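# Load six cart bottles into the fridge, close it

## Task

Move every one of the six bottles from the cart into the refrigerator so each stands upright, and afterwards close the refrigerator door completely. The task fails if a glass bottle drops any real distance, if the door is swung open or closed violently, or if the robot topples or is left leaning. At the end, release whatever is held and back the robot away.

## Robot and tools

ROBOT. TidyBot++: a mobile base 0.54 m long, 0.50 m wide and 0.38 m tall on four powered casters. On top sits one seven-joint arm with a two-finger gripper. The shoulder is 0.12 m ahead of the base centre and 0.68 m above the floor. Arm segments: upper arm 0.42 m, forearm 0.31 m, wrist to hand point 0.31 m. At the start the arm is folded with the hand pointing down. Cameras: base_camera is fixed on the base (644x364 image). wrist_camera is a fisheye (644x476) that looks wherever the hand points.

FRAMES. All positions are in metres. Base frame: origin on the floor below the base centre, x forward, y left, z up. hand_pose is reported in this frame as the midpoint between the finger pads. The hand's own z axis runs out along the fingers, and the fingers open and close along its y axis. The odometry frame is the base frame as it was when the scene began. base_odometry only counts wheel turns, so any slip shows up as travel. Its heading is in radians, left positive, within -3.142..3.142. base_tilt is in degrees, with forward and right lean positive, and carries about 1 degree of bias.

move. Each call runs one action made from any of these: base, joints, target, speeds.
- base: an object holding one or more relative offsets, measured from the base pose in the most recent reported state. translate_m: forward positive, -2 to 2 m. strafe_m: left positive, -2 to 2 m. rotate_rad: counter-clockwise from above positive, -6.3 to 6.3. Translate and strafe use the base axes as they stand when the command begins, and the base drives straight to that point.
- joints: absolute targets keyed by name. joint_2_rad runs -2.249..2.249 (shoulder; 0 is upright, positive leans forward). joint_4_rad runs -2.579..2.579 (elbow; 0 is straight, negative bends the forearm forward when joint_3_rad is 3.14). joint_6_rad runs -2.099..2.099 (wrist; negative tips the hand forward). joint_1_rad, joint_3_rad, joint_5_rad and joint_7_rad turn without limit and take the shorter way round, so send steps under half a turn. joint_1_rad positive is clockwise from above, which is the opposite sense to heading. joint_7_rad at 1.57 with the hand down opens the fingers toward the robot's left and right. gripper_pos runs 0 (open, about 85 mm gap) to 1 (closed). The gap is roughly 85 x (1 - gripper_pos) mm.
- target: one list of seven numbers [x, y, z, qw, qx, qy, qz]. It is an absolute hand pose in the base frame, in the same form as the hand_pose line. When target is used, joints may contain only gripper_pos.
- speeds: caps that apply to this action alone. translate_m and strafe_m take 0.05..0.5 m/s; when both are moving, give the cap under just one of them. rotate_rad takes 0.1..1.57 rad/s. gripper_pos can also be capped.
- blocking: true or omitted waits until everything has come to rest. false returns after about 0.5 s while motion continues.
- cameras: a list chosen from base_camera, wrist_camera, all. Omitted means all, and [] means no images.
An unknown key makes the call invalid. A value outside its range gets the call refused. After a refusal, or after a stop you did not command, the remaining move, wait and finished_scene calls in that same reply are skipped.

Other tools. wait(seconds 0..10, cameras): commands nothing and returns state and images. stop(cameras): brakes all of your running motions. zoom_image(camera, region [x0,y0,x1,y1] in pixels, at most 504x504): gives an enlarged view of the latest image from that camera. read_manual(section "licences"): returns licence text only. finished_scene(scene): ends the current scene and cannot be undone.

RESULT LINES. pictures lists the cameras in the same order as the images. move shows "done", or otherwise the most serious status word. base_status, joint_status and hand_status report moving, done, off_target (came to rest short of the goal and may still be pushing), contact_stop, time_out, not_followed, torque_fault, or limit_stop_at_motor_heat. "joint command not followed" and "pose unreachable" mean a self-collision check held back the targets. hand_pose is the measured hand pose. hand_target is where the joint targets would put the hand. joint_positions gives the joint angles. motor_effort gives percent of motor maximum, with the peak in brackets. Motor temperatures lists each arm joint. on_its_own reports anything the robot did that you did not order. ARM HIT, MOTOR HOT and OVER-TEMPERATURE FAULT are warnings.

HANDLING TIPS. A hand target usually stops within about 3 cm of the goal. To fix the error, add (wanted - hand_pose) to the last target you sent. To keep the hand still, send hand_target back as the new target, not hand_pose. The arm sags when carrying a load, so correct for that the same way. Do not send a loaded joint its current reading. Pointing straight down, the hand reaches at most about 0.94 m high, and only close to the base. A gripper_pos of 1 squeezes with about 100-150 N per finger. If it reads "done" at 1, the grip is empty. "off_target" means something is held between the fingers. When a carried bottle lands on a shelf, hand_pose stops dropping. Stop lowering at that point and open the gripper gently.

AVOID. Never release a bottle while it is still in the air or moving. Open and close the door slowly, using low speeds and small steps. The robot can tip if the base drives while the arm is snagged more than about 0.6 m up, if the arm reaches far out from the folded pose, or if a raised hand is pushed or pulled sideways. Backing off or retracting the arm sets it upright again. The arm does not avoid obstacles and keeps pressing into anything it hits, so watch motor_effort. Torque faults occur above 104.5 N m on joints 1-4 or 51.3 N m on joints 5-7, and they freeze the arm for 10 s. Nothing prevents the arm from striking the base. Holding loads or straining against unreachable poses heats the motors, and at 75 °C the arm sags. Loose objects may occasionally be nudged by outside pushes.

Each tool is called after "Call:" as name(argument=value, ...) on one line, values as JSON.

## Session

Call:
move()

Scene clock: 0.00 s.
Motor temperatures (°C): [31 29 24 27 31 39 36]
base_odometry: x=+0.000 y=+0.000 heading=+0.000
base_tilt: forward=-0.1 right=-0.5
base_status: not commanded
joint_positions: joint_1_rad=+0.023 joint_2_rad=-0.359 joint_3_rad=+3.104 joint_4_rad=-2.541 joint_5_rad=-0.042 joint_6_rad=-0.910 joint_7_rad=+1.605 gripper_pos=+0.000
joint_status: not commanded
motor_effort: joint_1_rad=+0 joint_2_rad=-2 joint_3_rad=+1 joint_4_rad=+15 joint_5_rad=+0 joint_6_rad=+0 joint_7_rad=+1
hand_pose: x=+0.2435 y=+0.0120 z=+0.5843 quat_wxyz=(-0.010, +1.000, +0.011, +0.025) (m; base frame)
hand_target: x=+0.2433 y=+0.0120 z=+0.5842 quat_wxyz=(-0.010, +1.000, +0.011, +0.025) (m; base frame)
hand_status: not commanded
pictures: base_camera, wrist_camera

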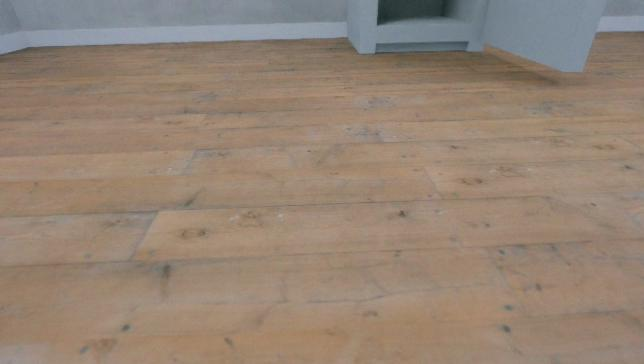

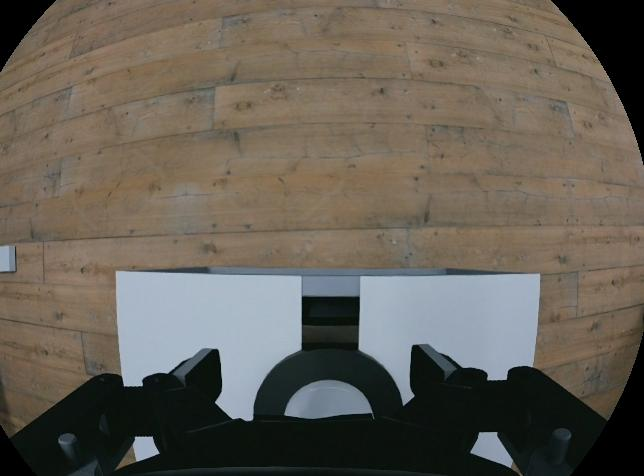

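Call:
move(joints={"joint_6_rad":0.5})

Call:
move(joints={"joint_1_rad":-1.4}, cameras=["wrist_camera"])

Call:
move(joints={"joint_1_rad":1.4}, cameras=["wrist_camera"])

Scene clock: 2.60 s.
Motor temperatures (°C): [31 29 24 27 31 39 36]
move: done
base_odometry: x=+0.000 y=+0.000 heading=+0.000
base_tilt: forward=-0.1 right=-0.4
base_status: not commanded
joint_positions: joint_1_rad=+0.023 joint_2_rad=-0.360 joint_3_rad=+3.104 joint_4_rad=-2.541 joint_5_rad=-0.042 joint_6_rad=+0.447 joint_7_rad=+1.605 gripper_pos=+0.000
joint_status: all done
motor_effort: joint_1_rad=+0(1) joint_2_rad=-6(7) joint_3_rad=+1(2) joint_4_rad=+19(20) joint_5_rad=+0(0) joint_6_rad=+8(8) joint_7_rad=+1(1)
hand_pose: x=+0.5353 y=+0.0027 z=+0.8446 quat_wxyz=(+0.007, +0.762, +0.001, +0.647) (m; base frame)
hand_target: x=+0.5374 y=+0.0023 z=+0.8604 quat_wxyz=(+0.007, +0.745, +0.001, +0.667) (m; base frame)
hand_status: not commanded
pictures: base_camera, wrist_camera

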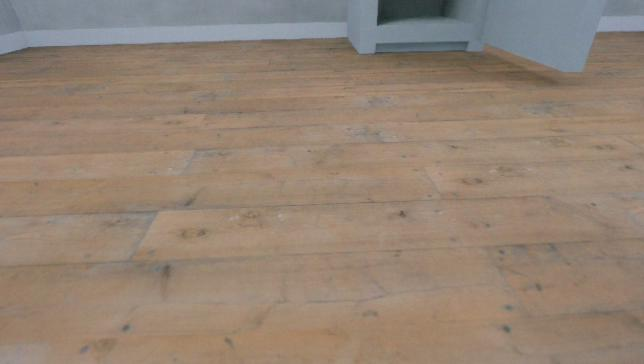

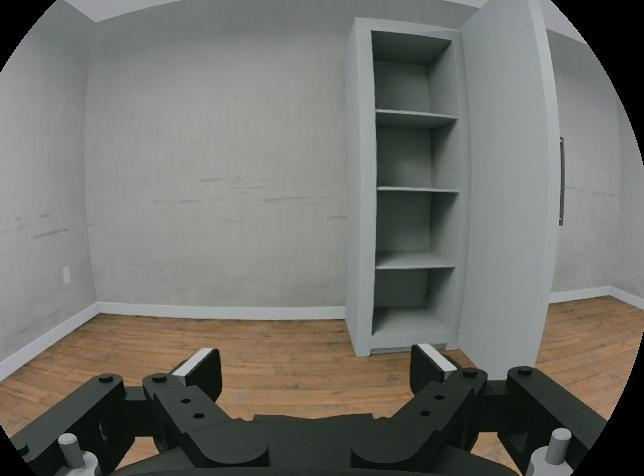

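Scene clock: 5.27 s.
Motor temperatures (°C): [31 29 24 27 31 39 36]
move: done
base_odometry: x=+0.000 y=+0.000 heading=+0.000
base_tilt: forward=-0.1 right=-0.5
base_status: not commanded
joint_positions: joint_1_rad=-1.383 joint_2_rad=-0.360 joint_3_rad=+3.104 joint_4_rad=-2.541 joint_5_rad=-0.042 joint_6_rad=+0.448 joint_7_rad=+1.605 gripper_pos=+0.000
joint_status: all done
motor_effort: joint_1_rad=+0(1) joint_2_rad=-6(7) joint_3_rad=+1(2) joint_4_rad=+19(20) joint_5_rad=+0(1) joint_6_rad=+8(9) joint_7_rad=+1(1)
hand_pose: x=+0.1847 y=+0.4111 z=+0.8447 quat_wxyz=(-0.413, +0.581, +0.494, +0.498) (m; base frame)
hand_target: x=+0.1782 y=+0.4142 z=+0.8604 quat_wxyz=(-0.430, +0.564, +0.487, +0.510) (m; base frame)
hand_status: not commanded
pictures: wrist_camera

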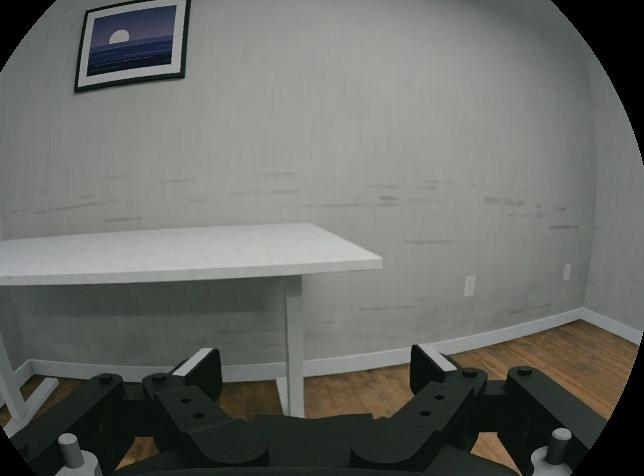

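Scene clock: 8.97 s.
Motor temperatures (°C): [31 29 24 27 31 39 36]
move: done
base_odometry: x=+0.000 y=+0.000 heading=+0.000
base_tilt: forward=-0.1 right=-0.4
base_status: not commanded
joint_positions: joint_1_rad=+1.383 joint_2_rad=-0.360 joint_3_rad=+3.104 joint_4_rad=-2.541 joint_5_rad=-0.042 joint_6_rad=+0.448 joint_7_rad=+1.605 gripper_pos=+0.000
joint_status: all done
motor_effort: joint_1_rad=+0(2) joint_2_rad=-6(7) joint_3_rad=+1(2) joint_4_rad=+20(20) joint_5_rad=+0(1) joint_6_rad=+8(9) joint_7_rad=+1(1)
hand_pose: x=+0.2090 y=-0.4065 z=+0.8448 quat_wxyz=(+0.412, +0.594, -0.478, +0.499) (m; base frame)
hand_target: x=+0.2019 y=-0.4101 z=+0.8604 quat_wxyz=(+0.429, +0.576, -0.473, +0.510) (m; base frame)
hand_status: not commanded
pictures: wrist_camera

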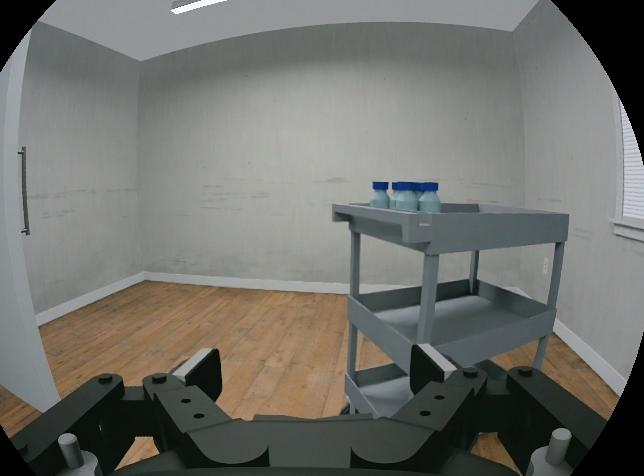

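Call:
zoom_image(camera="wrist_camera", region=[320, 150, 600, 430])

Scaled by 1.800.

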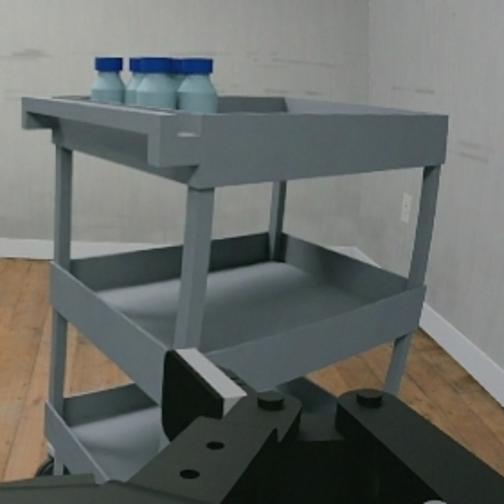

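Call:
move(base={"rotate_rad":-1.7}, joints={"joint_1_rad":0,"joint_6_rad":0.3})

Call:
zoom_image(camera="wrist_camera", region=[180, 100, 460, 380])

Scene clock: 13.03 s.
Motor temperatures (°C): [31 29 24 27 31 39 36]
move: done
base_odometry: x=+0.000 y=+0.000 heading=-1.699
base_tilt: forward=-0.1 right=-0.5
base_status: done
joint_positions: joint_1_rad=+0.017 joint_2_rad=-0.360 joint_3_rad=+3.104 joint_4_rad=-2.541 joint_5_rad=-0.042 joint_6_rad=+0.336 joint_7_rad=+1.605 gripper_pos=+0.000
joint_status: all done
motor_effort: joint_1_rad=+0(1) joint_2_rad=-6(7) joint_3_rad=+1(2) joint_4_rad=+19(20) joint_5_rad=+0(1) joint_6_rad=+8(9) joint_7_rad=+1(1)
hand_pose: x=+0.5277 y=+0.0062 z=+0.8108 quat_wxyz=(+0.003, +0.797, +0.005, +0.604) (m; base frame)
hand_target: x=+0.5242 y=+0.0132 z=+0.7996 quat_wxyz=(-0.002, +0.808, +0.012, +0.589) (m; base frame)
hand_status: not commanded
pictures: base_camera, wrist_camera

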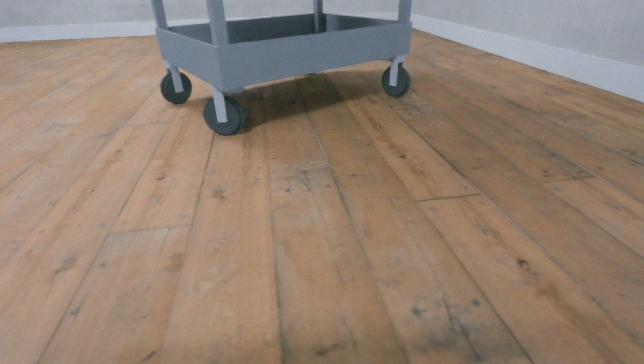

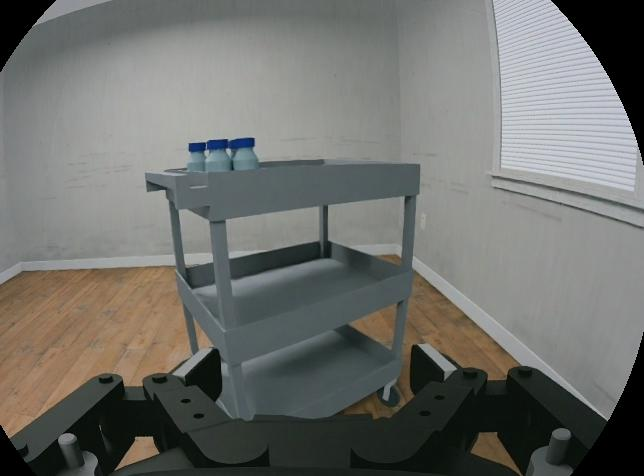

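Scaled by 1.800.

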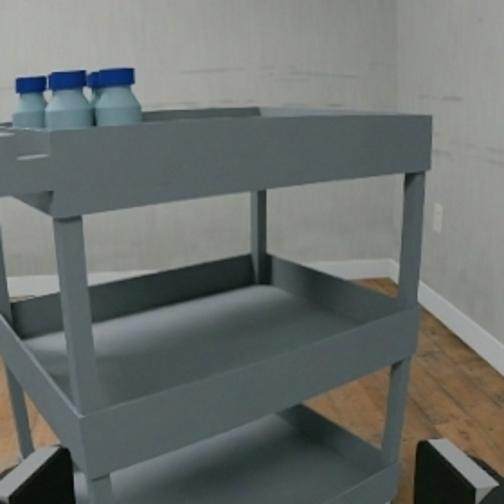

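Call:
move(base={"translate_m":0.688,"strafe_m":0.917,"rotate_rad":-0.866}, joints={"joint_2_rad":-0.36,"joint_4_rad":-2.0,"joint_6_rad":-0.5})

Call:
zoom_image(camera="wrist_camera", region=[150, 0, 500, 300])

Scene clock: 18.50 s.
Motor temperatures (°C): [31 29 24 27 31 39 36]
move: done
base_odometry: x=+0.821 y=-0.800 heading=-2.566
base_tilt: forward=-0.1 right=-0.4
base_status: done
joint_positions: joint_1_rad=+0.013 joint_2_rad=-0.359 joint_3_rad=+3.104 joint_4_rad=-2.019 joint_5_rad=-0.042 joint_6_rad=-0.464 joint_7_rad=+1.605 gripper_pos=+0.000
joint_status: all done
motor_effort: joint_1_rad=+0(2) joint_2_rad=-8(10) joint_3_rad=+1(3) joint_4_rad=+22(22) joint_5_rad=+0(1) joint_6_rad=+7(9) joint_7_rad=+1(1)
hand_pose: x=+0.5484 y=+0.0193 z=+0.8842 quat_wxyz=(-0.009, +0.873, +0.016, +0.487) (m; base frame)
hand_target: x=+0.5456 y=+0.0253 z=+0.8859 quat_wxyz=(-0.012, +0.877, +0.022, +0.480) (m; base frame)
hand_status: not commanded
pictures: base_camera, wrist_camera

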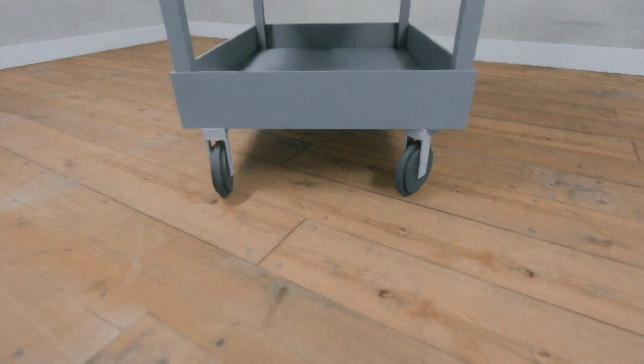

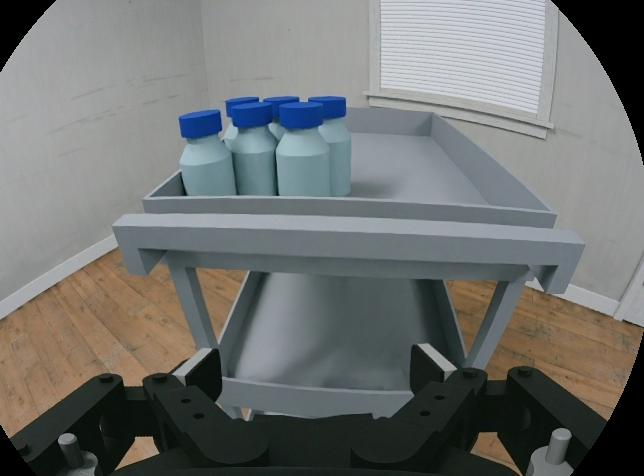

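Scaled by 1.440.

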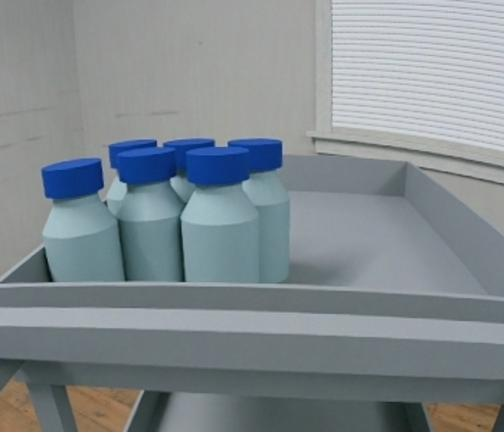

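Call:
move(target=[0.67, 0.08, 1.05, 0, 0.940, 0, 0.342], cameras=["wrist_camera"])

Call:
zoom_image(camera="wrist_camera", region=[150, 50, 500, 400])

Scene clock: 24.20 s.
Motor temperatures (°C): [31 29 24 27 31 39 36]
move: off_target
base_odometry: x=+0.821 y=-0.800 heading=-2.566
base_tilt: forward=-0.1 right=-0.5
base_status: not commanded
joint_positions: joint_1_rad=-0.228 joint_2_rad=+0.289 joint_3_rad=+3.173 joint_4_rad=-0.598 joint_5_rad=+0.061 joint_6_rad=-1.548 joint_7_rad=+1.477 gripper_pos=+0.000
joint_status: not commanded
motor_effort: joint_1_rad=+0(1) joint_2_rad=-27(28) joint_3_rad=+0(2) joint_4_rad=+17(23) joint_5_rad=+1(1) joint_6_rad=+5(8) joint_7_rad=+1(1)
hand_pose: x=+0.6764 y=+0.0976 z=+1.0472 quat_wxyz=(-0.018, +0.937, +0.041, +0.347) (m; base frame)
hand_target: x=+0.6700 y=+0.0800 z=+1.0500 quat_wxyz=(+0.000, +0.940, +0.000, +0.342) (m; base frame)
hand_status: off_target (0.019 m and 5.1 deg from the pose sent, 0.214 m and 18.5 deg at the start)
pictures: wrist_camera

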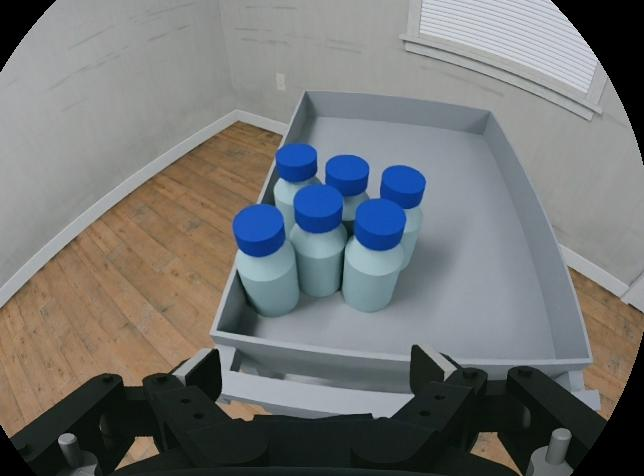

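Scaled by 1.440.

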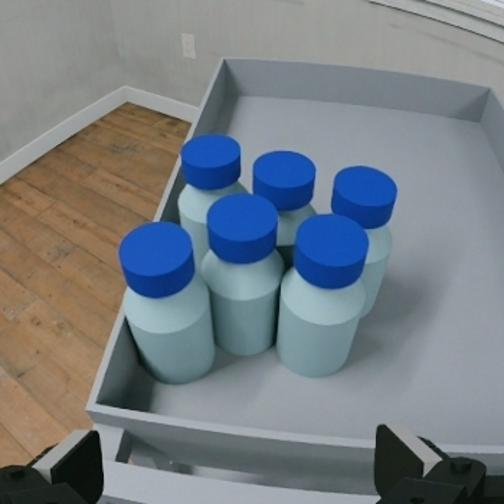

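Call:
move(target=[0.750, 0.135, 0.975, -0.124, 0.800, 0.177, 0.560], joints={"gripper_pos":0.25}, cameras=["wrist_camera"])

Scene clock: 29.80 s.
Motor temperatures (°C): [31 29 24 27 31 39 36]
move: off_target
base_odometry: x=+0.821 y=-0.800 heading=-2.566
base_tilt: forward=-0.1 right=-0.5
base_status: not commanded
joint_positions: joint_1_rad=+0.161 joint_2_rad=+0.161 joint_3_rad=+2.922 joint_4_rad=-1.473 joint_5_rad=-0.777 joint_6_rad=-0.517 joint_7_rad=+2.445 gripper_pos=+0.250
joint_status: all done
motor_effort: joint_1_rad=+0(1) joint_2_rad=-27(29) joint_3_rad=+0(1) joint_4_rad=+22(22) joint_5_rad=-3(3) joint_6_rad=+5(6) joint_7_rad=+1(1)
hand_pose: x=+0.7532 y=+0.1355 z=+0.9580 quat_wxyz=(-0.134, +0.815, +0.176, +0.536) (m; base frame)
hand_target: x=+0.7500 y=+0.1350 z=+0.9750 quat_wxyz=(-0.124, +0.800, +0.177, +0.560) (m; base frame)
hand_status: off_target (0.017 m and 3.4 deg from the pose sent, 0.110 m and 35.3 deg at the start)
pictures: wrist_camera

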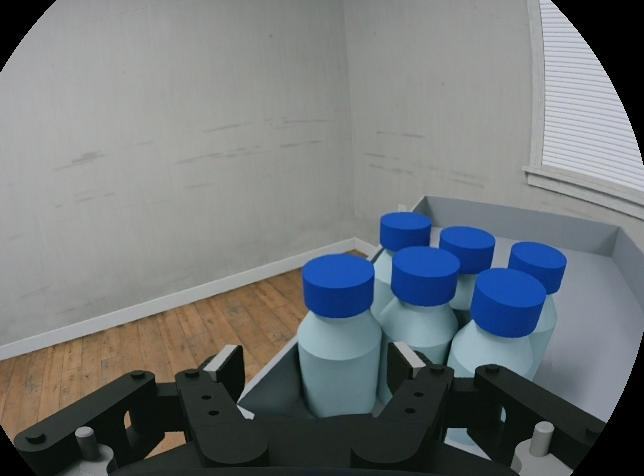

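Call:
move(target=[0.773, 0.133, 0.962, -0.124, 0.800, 0.177, 0.560], cameras=[])

Call:
move(target=[0.815, 0.154, 0.962, -0.124, 0.800, 0.177, 0.560], cameras=["wrist_camera"])

Scene clock: 31.87 s.
Motor temperatures (°C): [31 29 24 27 31 39 36]
move: off_target
base_odometry: x=+0.821 y=-0.800 heading=-2.566
base_tilt: forward=-0.1 right=-0.5
base_status: not commanded
joint_positions: joint_1_rad=+0.290 joint_2_rad=+0.211 joint_3_rad=+2.746 joint_4_rad=-1.473 joint_5_rad=-0.779 joint_6_rad=-0.464 joint_7_rad=+2.447 gripper_pos=+0.250
joint_status: not commanded
motor_effort: joint_1_rad=+0(1) joint_2_rad=-26(28) joint_3_rad=-1(2) joint_4_rad=+22(22) joint_5_rad=-3(3) joint_6_rad=+4(5) joint_7_rad=+1(1)
hand_pose: x=+0.7658 y=+0.1425 z=+0.9469 quat_wxyz=(-0.153, +0.813, +0.167, +0.537) (m; base frame)
hand_target: x=+0.7730 y=+0.1330 z=+0.9620 quat_wxyz=(-0.124, +0.800, +0.177, +0.560) (m; base frame)
hand_status: off_target (0.019 m and 4.7 deg from the pose sent, 0.020 m and 3.4 deg at the start)
pictures: none
No camera images: "cameras" was empty.

Scene clock: 33.27 s.
Motor temperatures (°C): [31 29 24 27 31 39 36]
move: off_target
base_odometry: x=+0.821 y=-0.800 heading=-2.566
base_tilt: forward=-0.1 right=-0.5
base_status: not commanded
joint_positions: joint_1_rad=+0.296 joint_2_rad=+0.342 joint_3_rad=+2.605 joint_4_rad=-1.345 joint_5_rad=-0.443 joint_6_rad=-0.419 joint_7_rad=+2.239 gripper_pos=+0.250
joint_status: not commanded
motor_effort: joint_1_rad=+0(1) joint_2_rad=-29(32) joint_3_rad=-3(4) joint_4_rad=+22(23) joint_5_rad=-2(3) joint_6_rad=+6(6) joint_7_rad=+1(1)
hand_pose: x=+0.8062 y=+0.1644 z=+0.9355 quat_wxyz=(-0.135, +0.812, +0.197, +0.533) (m; base frame)
hand_target: x=+0.8150 y=+0.1540 z=+0.9620 quat_wxyz=(-0.124, +0.800, +0.177, +0.560) (m; base frame)
hand_status: off_target (0.030 m and 4.2 deg from the pose sent, 0.053 m and 4.7 deg at the start)
pictures: wrist_camera

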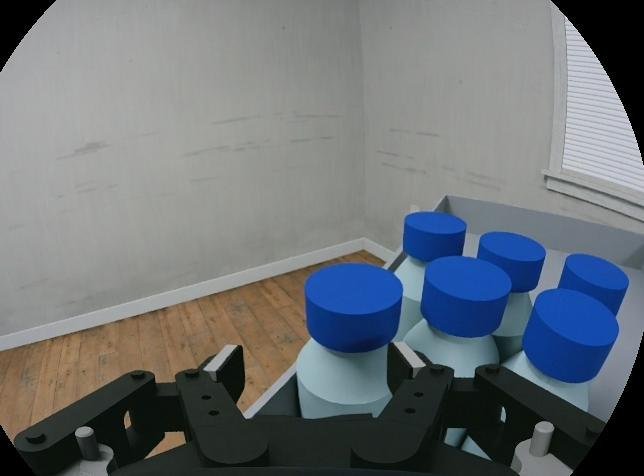

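Call:
move(target=[0.815, 0.139, 0.974, -0.124, 0.800, 0.177, 0.560], cameras=["wrist_camera"])

Scene clock: 34.37 s.
Motor temperatures (°C): [31 29 24 27 31 39 36]
move: off_target
base_odometry: x=+0.821 y=-0.800 heading=-2.566
base_tilt: forward=-0.1 right=-0.5
base_status: not commanded
joint_positions: joint_1_rad=+0.305 joint_2_rad=+0.342 joint_3_rad=+2.612 joint_4_rad=-1.308 joint_5_rad=-0.451 joint_6_rad=-0.428 joint_7_rad=+2.239 gripper_pos=+0.250
joint_status: not commanded
motor_effort: joint_1_rad=+0(1) joint_2_rad=-30(32) joint_3_rad=-4(4) joint_4_rad=+22(23) joint_5_rad=-2(2) joint_6_rad=+6(7) joint_7_rad=+1(1)
hand_pose: x=+0.8132 y=+0.1535 z=+0.9548 quat_wxyz=(-0.133, +0.806, +0.188, +0.546) (m; base frame)
hand_target: x=+0.8150 y=+0.1390 z=+0.9740 quat_wxyz=(-0.124, +0.800, +0.177, +0.560) (m; base frame)
hand_status: off_target (0.024 m and 2.4 deg from the pose sent, 0.047 m and 4.2 deg at the start)
pictures: wrist_camera

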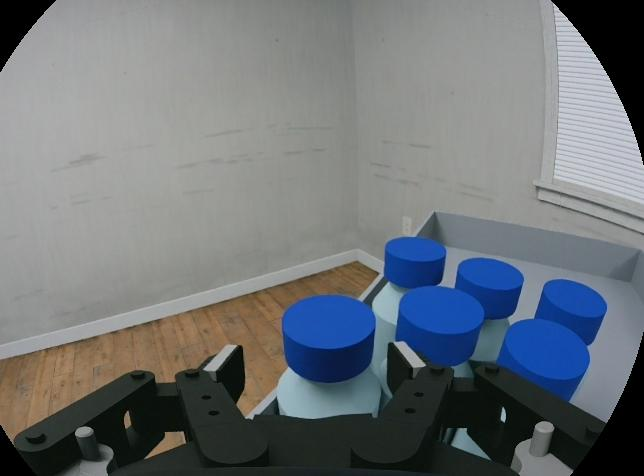

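Call:
move(target=[0.838, 0.142, 0.966, -0.124, 0.800, 0.177, 0.560], cameras=["wrist_camera"])

Scene clock: 35.57 s.
Motor temperatures (°C): [31 29 24 27 31 39 36]
move: off_target
base_odometry: x=+0.821 y=-0.800 heading=-2.566
base_tilt: forward=-0.1 right=-0.5
base_status: not commanded
joint_positions: joint_1_rad=+0.303 joint_2_rad=+0.397 joint_3_rad=+2.612 joint_4_rad=-1.251 joint_5_rad=-0.412 joint_6_rad=-0.428 joint_7_rad=+2.226 gripper_pos=+0.250
joint_status: not commanded
motor_effort: joint_1_rad=+0(1) joint_2_rad=-32(34) joint_3_rad=-4(5) joint_4_rad=+21(23) joint_5_rad=-2(2) joint_6_rad=+6(7) joint_7_rad=+1(1)
hand_pose: x=+0.8366 y=+0.1418 z=+0.9507 quat_wxyz=(-0.129, +0.805, +0.184, +0.549) (m; base frame)
hand_target: x=+0.8380 y=+0.1420 z=+0.9660 quat_wxyz=(-0.124, +0.800, +0.177, +0.560) (m; base frame)
hand_status: off_target (0.015 m and 1.7 deg from the pose sent, 0.030 m and 2.4 deg at the start)
pictures: wrist_camera

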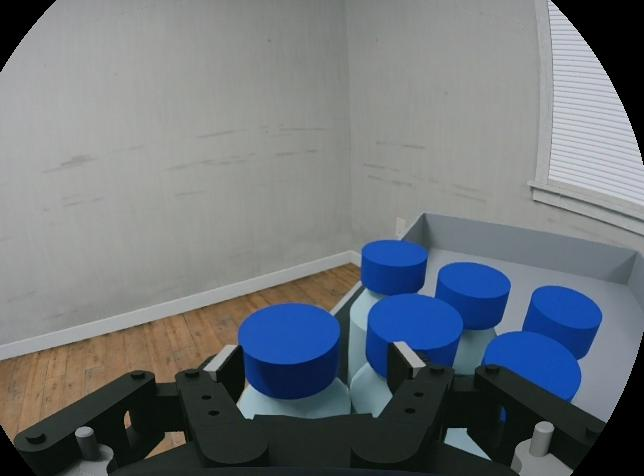

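Call:
move(target=[0.833, 0.157, 0.966, -0.124, 0.800, 0.177, 0.560], cameras=["wrist_camera"])

Scene clock: 36.70 s.
Motor temperatures (°C): [31 29 24 27 31 39 36]
move: off_target
base_odometry: x=+0.821 y=-0.800 heading=-2.566
base_tilt: forward=-0.1 right=-0.4
base_status: not commanded
joint_positions: joint_1_rad=+0.266 joint_2_rad=+0.396 joint_3_rad=+2.619 joint_4_rad=-1.251 joint_5_rad=-0.392 joint_6_rad=-0.427 joint_7_rad=+2.192 gripper_pos=+0.250
joint_status: not commanded
motor_effort: joint_1_rad=-1(2) joint_2_rad=-32(33) joint_3_rad=-5(5) joint_4_rad=+21(22) joint_5_rad=-2(2) joint_6_rad=+6(7) joint_7_rad=+1(1)
hand_pose: x=+0.8327 y=+0.1621 z=+0.9488 quat_wxyz=(-0.137, +0.806, +0.189, +0.544) (m; base frame)
hand_target: x=+0.8330 y=+0.1570 z=+0.9660 quat_wxyz=(-0.124, +0.800, +0.177, +0.560) (m; base frame)
hand_status: off_target (0.018 m and 2.8 deg from the pose sent, 0.022 m and 1.7 deg at the start)
pictures: wrist_camera

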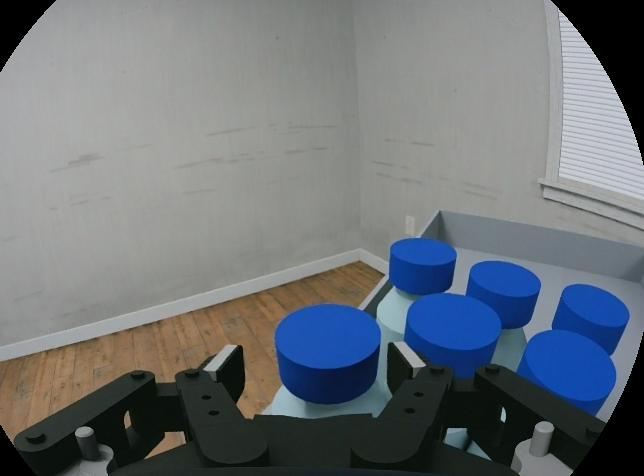

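Call:
move(base={"translate_m":0.018,"strafe_m":0.0}, cameras=["wrist_camera"])

Scene clock: 37.70 s.
Motor temperatures (°C): [31 29 24 27 31 39 36]
move: done
base_odometry: x=+0.806 y=-0.810 heading=-2.565
base_tilt: forward=-0.1 right=-0.5
base_status: done
joint_positions: joint_1_rad=+0.266 joint_2_rad=+0.394 joint_3_rad=+2.619 joint_4_rad=-1.251 joint_5_rad=-0.392 joint_6_rad=-0.427 joint_7_rad=+2.192 gripper_pos=+0.250
joint_status: not commanded
motor_effort: joint_1_rad=+0(2) joint_2_rad=-32(35) joint_3_rad=-4(5) joint_4_rad=+22(23) joint_5_rad=-2(2) joint_6_rad=+6(7) joint_7_rad=+1(1)
hand_pose: x=+0.8321 y=+0.1624 z=+0.9502 quat_wxyz=(-0.137, +0.805, +0.189, +0.545) (m; base frame)
hand_target: x=+0.8330 y=+0.1570 z=+0.9660 quat_wxyz=(-0.124, +0.800, +0.177, +0.560) (m; base frame)
hand_status: not commanded
pictures: wrist_camera

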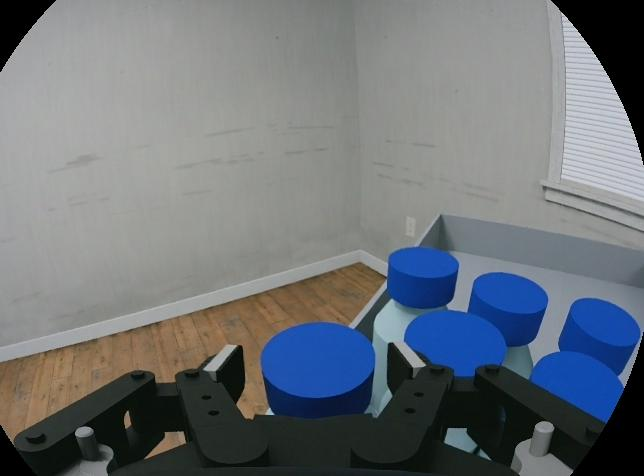

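Call:
move(base={"translate_m":0.009,"strafe_m":0.003}, cameras=["wrist_camera"])

Call:
move(joints={"gripper_pos":0.6}, cameras=["wrist_camera"])

Scene clock: 38.97 s.
Motor temperatures (°C): [31 29 24 27 31 39 36]
move: done
base_odometry: x=+0.801 y=-0.817 heading=-2.565
base_tilt: forward=-0.1 right=-0.5
base_status: done
joint_positions: joint_1_rad=+0.264 joint_2_rad=+0.392 joint_3_rad=+2.619 joint_4_rad=-1.251 joint_5_rad=-0.392 joint_6_rad=-0.427 joint_7_rad=+2.192 gripper_pos=+0.250
joint_status: not commanded
motor_effort: joint_1_rad=+0(2) joint_2_rad=-32(35) joint_3_rad=-4(5) joint_4_rad=+22(23) joint_5_rad=-2(2) joint_6_rad=+6(7) joint_7_rad=+1(1)
hand_pose: x=+0.8312 y=+0.1643 z=+0.9514 quat_wxyz=(-0.137, +0.805, +0.190, +0.545) (m; base frame)
hand_target: x=+0.8330 y=+0.1570 z=+0.9660 quat_wxyz=(-0.124, +0.800, +0.177, +0.560) (m; base frame)
hand_status: not commanded
pictures: wrist_camera

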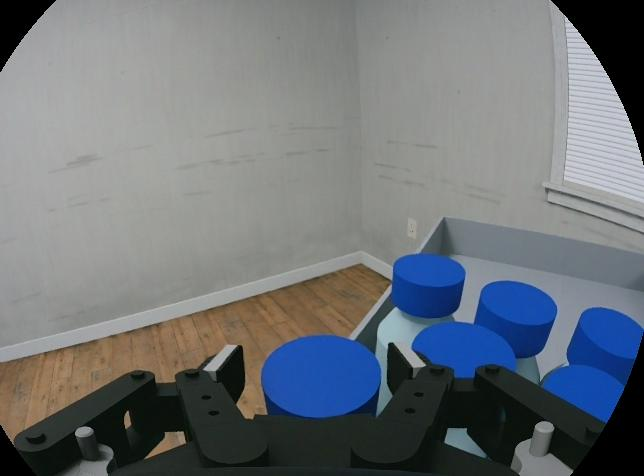

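Scene clock: 39.70 s.
Motor temperatures (°C): [31 29 24 27 31 39 36]
move: off_target
base_odometry: x=+0.801 y=-0.817 heading=-2.565
base_tilt: forward=-0.1 right=-0.5
base_status: not commanded
joint_positions: joint_1_rad=+0.264 joint_2_rad=+0.391 joint_3_rad=+2.621 joint_4_rad=-1.251 joint_5_rad=-0.391 joint_6_rad=-0.426 joint_7_rad=+2.191 gripper_pos=+0.448
joint_status: gripper_pos off_target (ended at +0.448, target +0.600)
motor_effort: joint_1_rad=-2(6) joint_2_rad=-32(33) joint_3_rad=-5(8) joint_4_rad=+23(23) joint_5_rad=-2(3) joint_6_rad=+7(8) joint_7_rad=+1(2)
hand_pose: x=+0.8318 y=+0.1622 z=+0.9522 quat_wxyz=(-0.135, +0.804, +0.190, +0.547) (m; base frame)
hand_target: x=+0.8330 y=+0.1570 z=+0.9660 quat_wxyz=(-0.124, +0.800, +0.177, +0.560) (m; base frame)
hand_status: not commanded
pictures: wrist_camera

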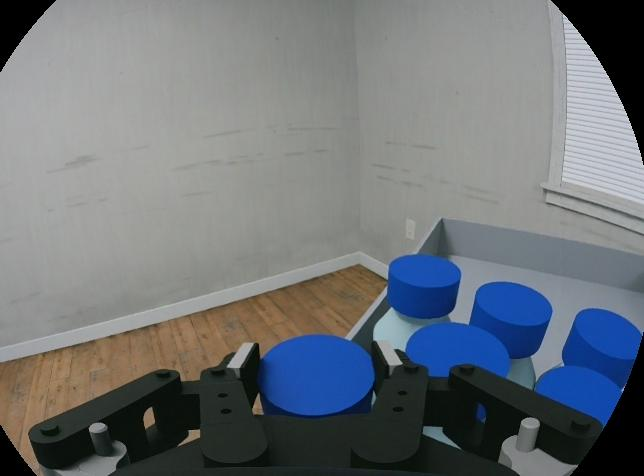

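Call:
move(joints={"gripper_pos":0.75}, cameras=[])

Call:
move(target=[0.833, 0.165, 1.08, -0.124, 0.800, 0.177, 0.560], cameras=["wrist_camera"])

Scene clock: 40.63 s.
Motor temperatures (°C): [31 29 24 27 31 39 36]
move: off_target
base_odometry: x=+0.801 y=-0.817 heading=-2.565
base_tilt: forward=-0.1 right=-0.4
base_status: not commanded
joint_positions: joint_1_rad=+0.264 joint_2_rad=+0.391 joint_3_rad=+2.621 joint_4_rad=-1.251 joint_5_rad=-0.391 joint_6_rad=-0.426 joint_7_rad=+2.191 gripper_pos=+0.448
joint_status: gripper_pos off_target (ended at +0.448, target +0.750)
motor_effort: joint_1_rad=-2(2) joint_2_rad=-33(33) joint_3_rad=-5(5) joint_4_rad=+23(23) joint_5_rad=-2(2) joint_6_rad=+7(7) joint_7_rad=+1(2)
hand_pose: x=+0.8318 y=+0.1622 z=+0.9522 quat_wxyz=(-0.135, +0.804, +0.190, +0.547) (m; base frame)
hand_target: x=+0.8330 y=+0.1570 z=+0.9660 quat_wxyz=(-0.124, +0.800, +0.177, +0.560) (m; base frame)
hand_status: not commanded
pictures: none
No camera images: "cameras" was empty.

Scene clock: 42.27 s.
Motor temperatures (°C): [31 29 24 27 31 39 36]
move: off_target
base_odometry: x=+0.801 y=-0.817 heading=-2.565
base_tilt: forward=-0.1 right=-0.5
base_status: not commanded
joint_positions: joint_1_rad=+0.049 joint_2_rad=+0.452 joint_3_rad=+2.889 joint_4_rad=-0.856 joint_5_rad=-0.322 joint_6_rad=-0.774 joint_7_rad=+2.014 gripper_pos=+0.448
joint_status: not commanded
motor_effort: joint_1_rad=-1(2) joint_2_rad=-42(46) joint_3_rad=-4(5) joint_4_rad=+27(31) joint_5_rad=-4(5) joint_6_rad=+12(13) joint_7_rad=+1(2)
hand_pose: x=+0.8502 y=+0.1672 z=+1.0167 quat_wxyz=(-0.133, +0.820, +0.192, +0.523) (m; base frame)
hand_target: x=+0.8330 y=+0.1650 z=+1.0800 quat_wxyz=(-0.124, +0.800, +0.177, +0.560) (m; base frame)
hand_status: off_target (0.066 m and 5.2 deg from the pose sent, 0.128 m and 2.5 deg at the start)
pictures: wrist_camera

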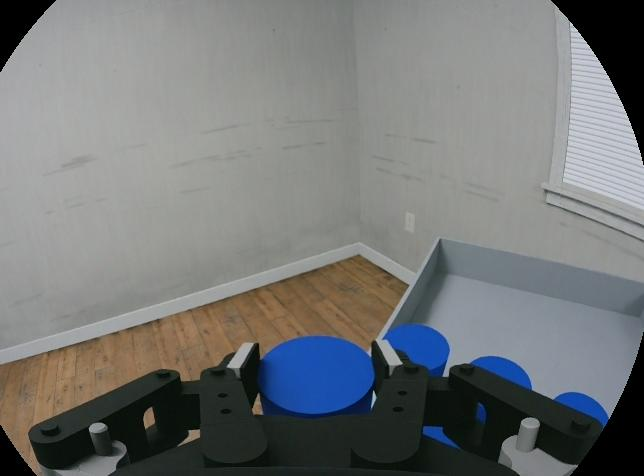

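Call:
move(target=[0.80, 0.155, 1.12, -0.124, 0.800, 0.177, 0.560], cameras=[])

Scene clock: 43.73 s.
Motor temperatures (°C): [31 29 24 27 31 39 36]
move: off_target
base_odometry: x=+0.801 y=-0.817 heading=-2.565
base_tilt: forward=+0.0 right=-0.4
base_status: not commanded
joint_positions: joint_1_rad=+0.043 joint_2_rad=+0.395 joint_3_rad=+2.922 joint_4_rad=-0.776 joint_5_rad=-0.322 joint_6_rad=-0.885 joint_7_rad=+1.987 gripper_pos=+0.448
joint_status: not commanded
motor_effort: joint_1_rad=+0(1) joint_2_rad=-40(46) joint_3_rad=-2(4) joint_4_rad=+25(28) joint_5_rad=-3(4) joint_6_rad=+10(12) joint_7_rad=+1(1)
hand_pose: x=+0.8192 y=+0.1587 z=+1.0708 quat_wxyz=(-0.127, +0.814, +0.195, +0.533) (m; base frame)
hand_target: x=+0.8000 y=+0.1550 z=+1.1200 quat_wxyz=(-0.124, +0.800, +0.177, +0.560) (m; base frame)
hand_status: off_target (0.053 m and 4.1 deg from the pose sent, 0.115 m and 5.2 deg at the start)
pictures: none
No camera images: "cameras" was empty.

Call:
move(base={"translate_m":-0.3}, cameras=[])

Call:
move(base={"translate_m":-0.4,"strafe_m":0.11,"rotate_rad":2.565}, joints={"joint_1_rad":0,"joint_2_rad":-0.2,"joint_3_rad":3.14,"joint_4_rad":-1.7,"joint_5_rad":0,"joint_6_rad":-0.4,"joint_7_rad":1.57})

Scene clock: 46.80 s.
Motor temperatures (°C): [31 29 24 27 31 39 36]
move: done
base_odometry: x=+1.052 y=-0.654 heading=-2.565
base_tilt: forward=-0.1 right=-0.4
base_status: done
joint_positions: joint_1_rad=+0.042 joint_2_rad=+0.391 joint_3_rad=+2.926 joint_4_rad=-0.775 joint_5_rad=-0.322 joint_6_rad=-0.893 joint_7_rad=+1.987 gripper_pos=+0.448
joint_status: not commanded
motor_effort: joint_1_rad=+0(2) joint_2_rad=-40(44) joint_3_rad=-3(4) joint_4_rad=+25(27) joint_5_rad=-3(4) joint_6_rad=+10(11) joint_7_rad=+1(1)
hand_pose: x=+0.8164 y=+0.1587 z=+1.0726 quat_wxyz=(-0.126, +0.814, +0.197, +0.532) (m; base frame)
hand_target: x=+0.8000 y=+0.1550 z=+1.1200 quat_wxyz=(-0.124, +0.800, +0.177, +0.560) (m; base frame)
hand_status: not commanded
pictures: none
No camera images: "cameras" was empty.

Scene clock: 52.90 s.
Motor temperatures (°C): [31 29 24 28 31 39 36]
move: time_out
base_odometry: x=+1.249 y=-0.593 heading=-1.960
base_tilt: forward=-0.1 right=-0.5
base_status: translate_m time_out (by the wheels' count: -0.198 of -0.400); strafe_m time_out (by the wheels' count: +0.056 of +0.110); rotate_rad time_out (by the wheels' count: +0.605 of +2.565)
joint_positions: joint_1_rad=+0.005 joint_2_rad=-0.160 joint_3_rad=+3.131 joint_4_rad=-1.707 joint_5_rad=-0.046 joint_6_rad=-0.478 joint_7_rad=+1.633 gripper_pos=+0.449
joint_status: joint_2_rad off_target (ended at -0.160, target -0.200); the others done
motor_effort: joint_1_rad=+0(42) joint_2_rad=-21(44) joint_3_rad=+1(29) joint_4_rad=+27(35) joint_5_rad=+0(9) joint_6_rad=+11(16) joint_7_rad=+1(2)
hand_pose: x=+0.6458 y=+0.0114 z=+0.9682 quat_wxyz=(-0.004, +0.848, +0.017, +0.530) (m; base frame)
hand_target: x=+0.6435 y=+0.0023 z=+1.0158 quat_wxyz=(-0.001, +0.813, +0.000, +0.582) (m; base frame)
hand_status: not commanded
pictures: base_camera, wrist_camera

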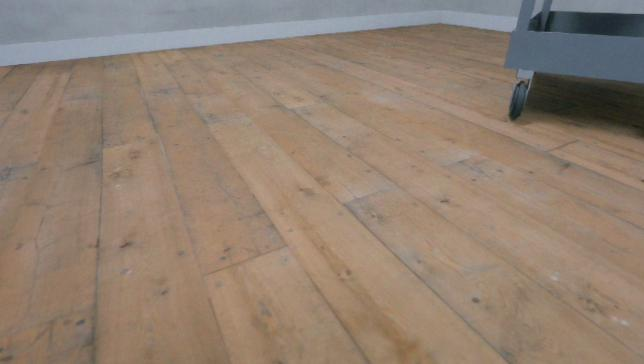

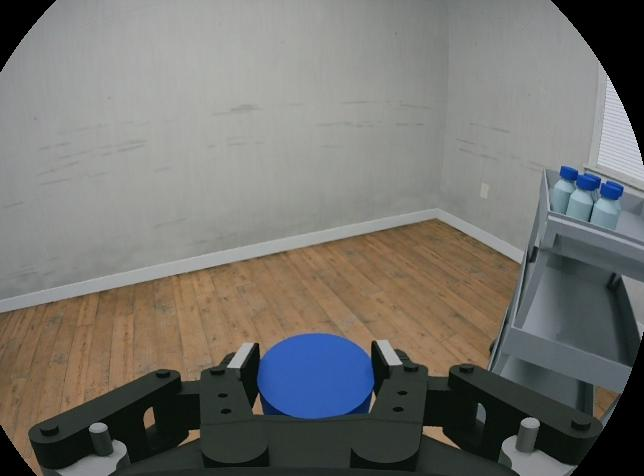

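Call:
move(base={"translate_m":0.05}, joints={"joint_1_rad":-1.0})

Scene clock: 56.97 s.
Motor temperatures (°C): [31 29 24 28 31 39 36]
move: done
base_odometry: x=+1.230 y=-0.639 heading=-1.960
base_tilt: forward=-0.1 right=-0.4
base_status: done
joint_positions: joint_1_rad=-0.986 joint_2_rad=-0.158 joint_3_rad=+3.131 joint_4_rad=-1.707 joint_5_rad=-0.045 joint_6_rad=-0.473 joint_7_rad=+1.632 gripper_pos=+0.449
joint_status: all done
motor_effort: joint_1_rad=+0(2) joint_2_rad=-20(24) joint_3_rad=+1(2) joint_4_rad=+27(29) joint_5_rad=+0(1) joint_6_rad=+11(12) joint_7_rad=+1(1)
hand_pose: x=+0.3991 y=+0.4477 z=+0.9683 quat_wxyz=(-0.256, +0.737, +0.418, +0.465) (m; base frame)
hand_target: x=+0.4005 y=+0.4426 z=+1.0158 quat_wxyz=(-0.279, +0.714, +0.390, +0.510) (m; base frame)
hand_status: not commanded
pictures: base_camera, wrist_camera

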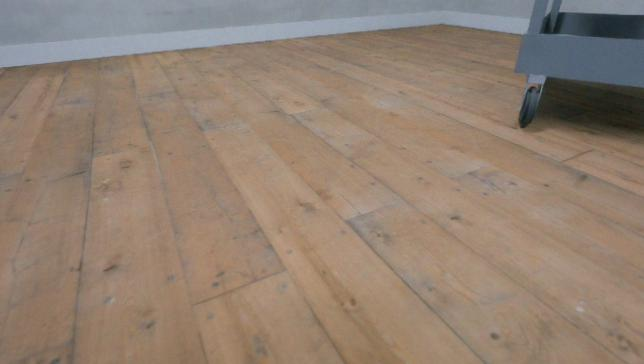

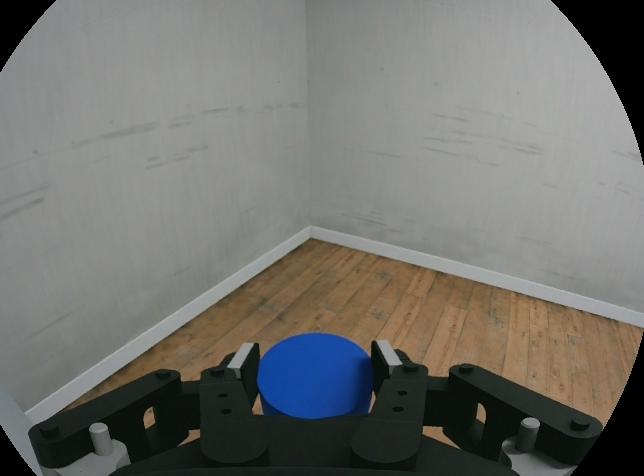

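Call:
move(joints={"joint_1_rad":-1.45}, cameras=["wrist_camera"])

Scene clock: 58.83 s.
Motor temperatures (°C): [31 29 24 28 31 39 36]
move: off_target
base_odometry: x=+1.230 y=-0.639 heading=-1.960
base_tilt: forward=-0.1 right=-0.5
base_status: not commanded
joint_positions: joint_1_rad=-1.331 joint_2_rad=-0.160 joint_3_rad=+3.229 joint_4_rad=-1.709 joint_5_rad=-0.019 joint_6_rad=-0.472 joint_7_rad=+1.630 gripper_pos=+0.451
joint_status: joint_1_rad off_target (ended at -1.331, target -1.450)
motor_effort: joint_1_rad=-19(19) joint_2_rad=-19(23) joint_3_rad=-20(21) joint_4_rad=+27(29) joint_5_rad=-4(4) joint_6_rad=+11(12) joint_7_rad=+1(2)
hand_pose: x=+0.2885 y=+0.5008 z=+0.9689 quat_wxyz=(-0.308, +0.678, +0.507, +0.433) (m; base frame)
hand_target: x=+0.1799 y=+0.5210 z=+1.0158 quat_wxyz=(-0.386, +0.609, +0.540, +0.435) (m; base frame)
hand_status: not commanded
pictures: wrist_camera

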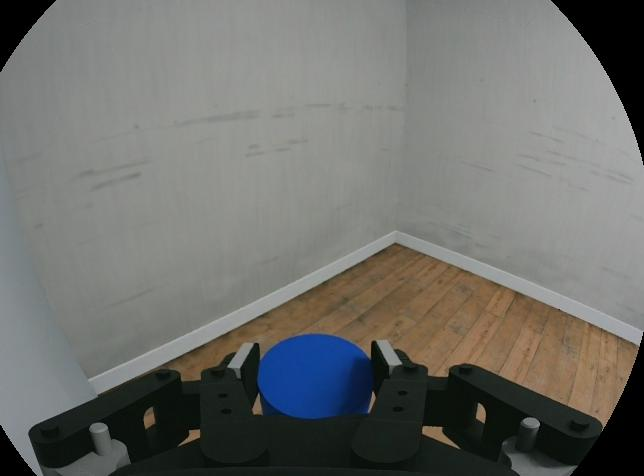

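Call:
move(joints={"joint_1_rad":0.3,"joint_3_rad":3.14}, base={"translate_m":-0.104,"strafe_m":-0.507})

Scene clock: 63.20 s.
Motor temperatures (°C): [31 29 24 28 31 39 36]
move: done
base_odometry: x=+0.800 y=-0.351 heading=-1.960
base_tilt: forward=-0.1 right=-0.5
base_status: done
joint_positions: joint_1_rad=+0.286 joint_2_rad=-0.170 joint_3_rad=+3.137 joint_4_rad=-1.710 joint_5_rad=-0.019 joint_6_rad=-0.467 joint_7_rad=+1.630 gripper_pos=+0.451
joint_status: all done
motor_effort: joint_1_rad=+0(19) joint_2_rad=-20(25) joint_3_rad=+1(21) joint_4_rad=+27(28) joint_5_rad=+0(4) joint_6_rad=+11(12) joint_7_rad=+1(1)
hand_pose: x=+0.6246 y=-0.1415 z=+0.9752 quat_wxyz=(+0.083, +0.837, -0.098, +0.531) (m; base frame)
hand_target: x=+0.6208 y=-0.1528 z=+1.0158 quat_wxyz=(+0.086, +0.804, -0.121, +0.575) (m; base frame)
hand_status: not commanded
pictures: base_camera, wrist_camera

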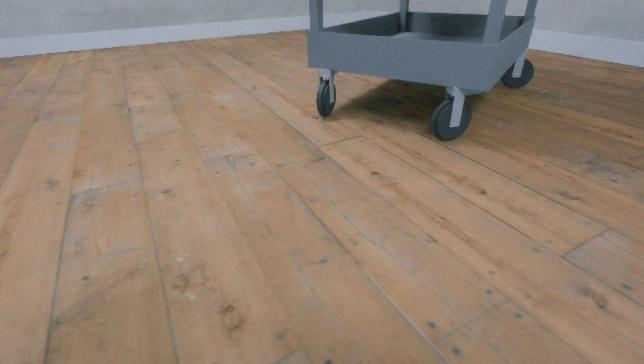

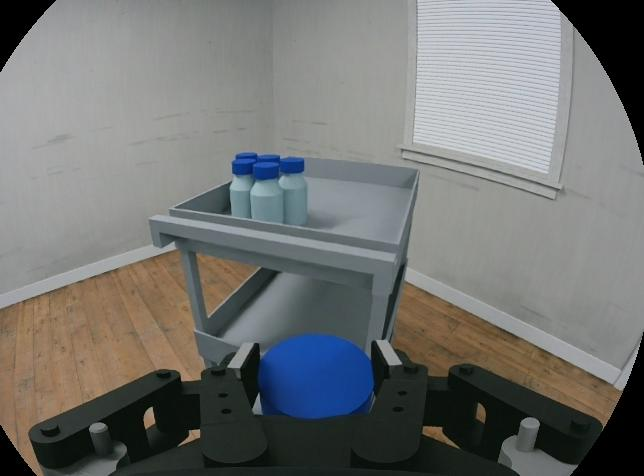

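Call:
move(joints={"joint_1_rad":0.0,"joint_2_rad":-0.5,"joint_6_rad":-0.5}, base={"rotate_rad":2.045})

Scene clock: 66.40 s.
Motor temperatures (°C): [31 29 24 28 31 39 36]
move: done
base_odometry: x=+0.800 y=-0.351 heading=+0.085
base_tilt: forward=-0.1 right=-0.5
base_status: done
joint_positions: joint_1_rad=+0.011 joint_2_rad=-0.466 joint_3_rad=+3.139 joint_4_rad=-1.710 joint_5_rad=-0.019 joint_6_rad=-0.501 joint_7_rad=+1.630 gripper_pos=+0.451
joint_status: all done
motor_effort: joint_1_rad=+0(4) joint_2_rad=-9(24) joint_3_rad=+1(3) joint_4_rad=+27(29) joint_5_rad=+0(1) joint_6_rad=+13(13) joint_7_rad=+1(1)
hand_pose: x=+0.5341 y=+0.0014 z=+1.1048 quat_wxyz=(+0.013, +0.766, +0.017, +0.643) (m; base frame)
hand_target: x=+0.5190 y=+0.0023 z=+1.1249 quat_wxyz=(+0.000, +0.751, +0.000, +0.660) (m; base frame)
hand_status: not commanded
pictures: base_camera, wrist_camera

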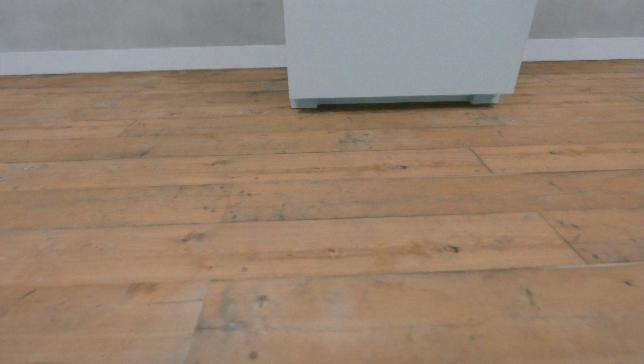

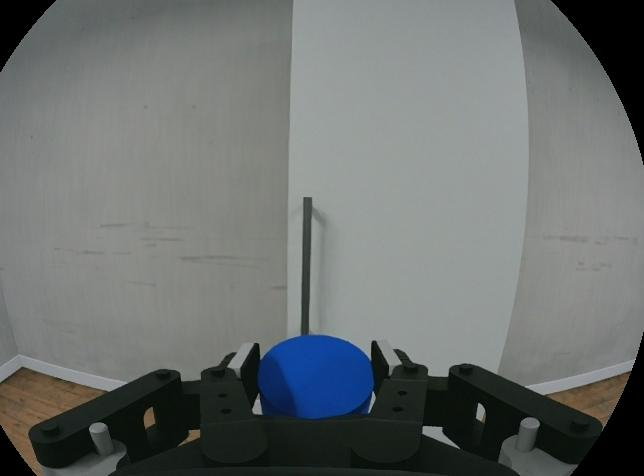

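Call:
move(joints={"joint_1_rad":-1.57,"joint_2_rad":1.1,"joint_4_rad":-2.0,"joint_6_rad":1.15}, cameras=[])

Call:
move(joints={"joint_2_rad":1.343,"joint_4_rad":-1.789,"joint_6_rad":1.182})

Scene clock: 70.93 s.
Motor temperatures (°C): [31 29 24 28 31 39 36]
move: off_target
base_odometry: x=+0.800 y=-0.351 heading=+0.084
base_tilt: forward=-0.1 right=-0.5
base_status: not commanded
joint_positions: joint_1_rad=-1.562 joint_2_rad=+1.146 joint_3_rad=+3.139 joint_4_rad=-1.990 joint_5_rad=-0.019 joint_6_rad=+1.068 joint_7_rad=+1.630 gripper_pos=+0.451
joint_status: joint_2_rad off_target (ended at +1.146, target +1.100); the others done
motor_effort: joint_1_rad=+0(5) joint_2_rad=-44(49) joint_3_rad=-1(3) joint_4_rad=+7(28) joint_5_rad=+0(1) joint_6_rad=+11(13) joint_7_rad=+1(1)
hand_pose: x=+0.1272 y=+0.6587 z=+0.3925 quat_wxyz=(-0.347, +0.598, +0.617, +0.376) (m; base frame)
hand_target: x=+0.1174 y=+0.6772 z=+0.4434 quat_wxyz=(-0.397, +0.586, +0.585, +0.396) (m; base frame)
hand_status: not commanded
pictures: none
No camera images: "cameras" was empty.

Scene clock: 72.53 s.
Motor temperatures (°C): [31 29 24 28 31 39 36]
move: off_target
base_odometry: x=+0.800 y=-0.351 heading=+0.084
base_tilt: forward=-0.1 right=-0.5
base_status: not commanded
joint_positions: joint_1_rad=-1.562 joint_2_rad=+1.397 joint_3_rad=+3.139 joint_4_rad=-1.820 joint_5_rad=-0.019 joint_6_rad=+1.105 joint_7_rad=+1.630 gripper_pos=+0.451
joint_status: joint_2_rad off_target (ended at +1.397, target +1.343); the others done
motor_effort: joint_1_rad=+0(1) joint_2_rad=-46(49) joint_3_rad=+0(1) joint_4_rad=+5(8) joint_5_rad=+0(0) joint_6_rad=+11(12) joint_7_rad=+1(1)
hand_pose: x=+0.1274 y=+0.6576 z=+0.2809 quat_wxyz=(-0.333, +0.606, +0.625, +0.363) (m; base frame)
hand_target: x=+0.1174 y=+0.7021 z=+0.3473 quat_wxyz=(-0.397, +0.586, +0.585, +0.396) (m; base frame)
hand_status: not commanded
pictures: base_camera, wrist_camera

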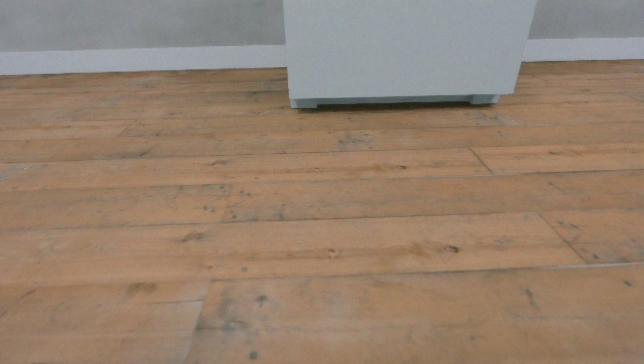

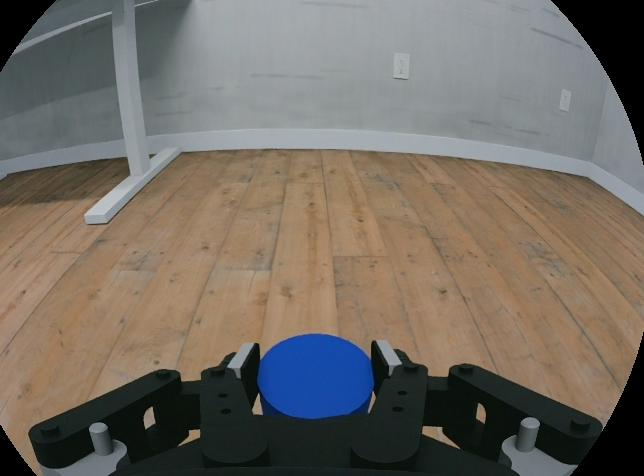

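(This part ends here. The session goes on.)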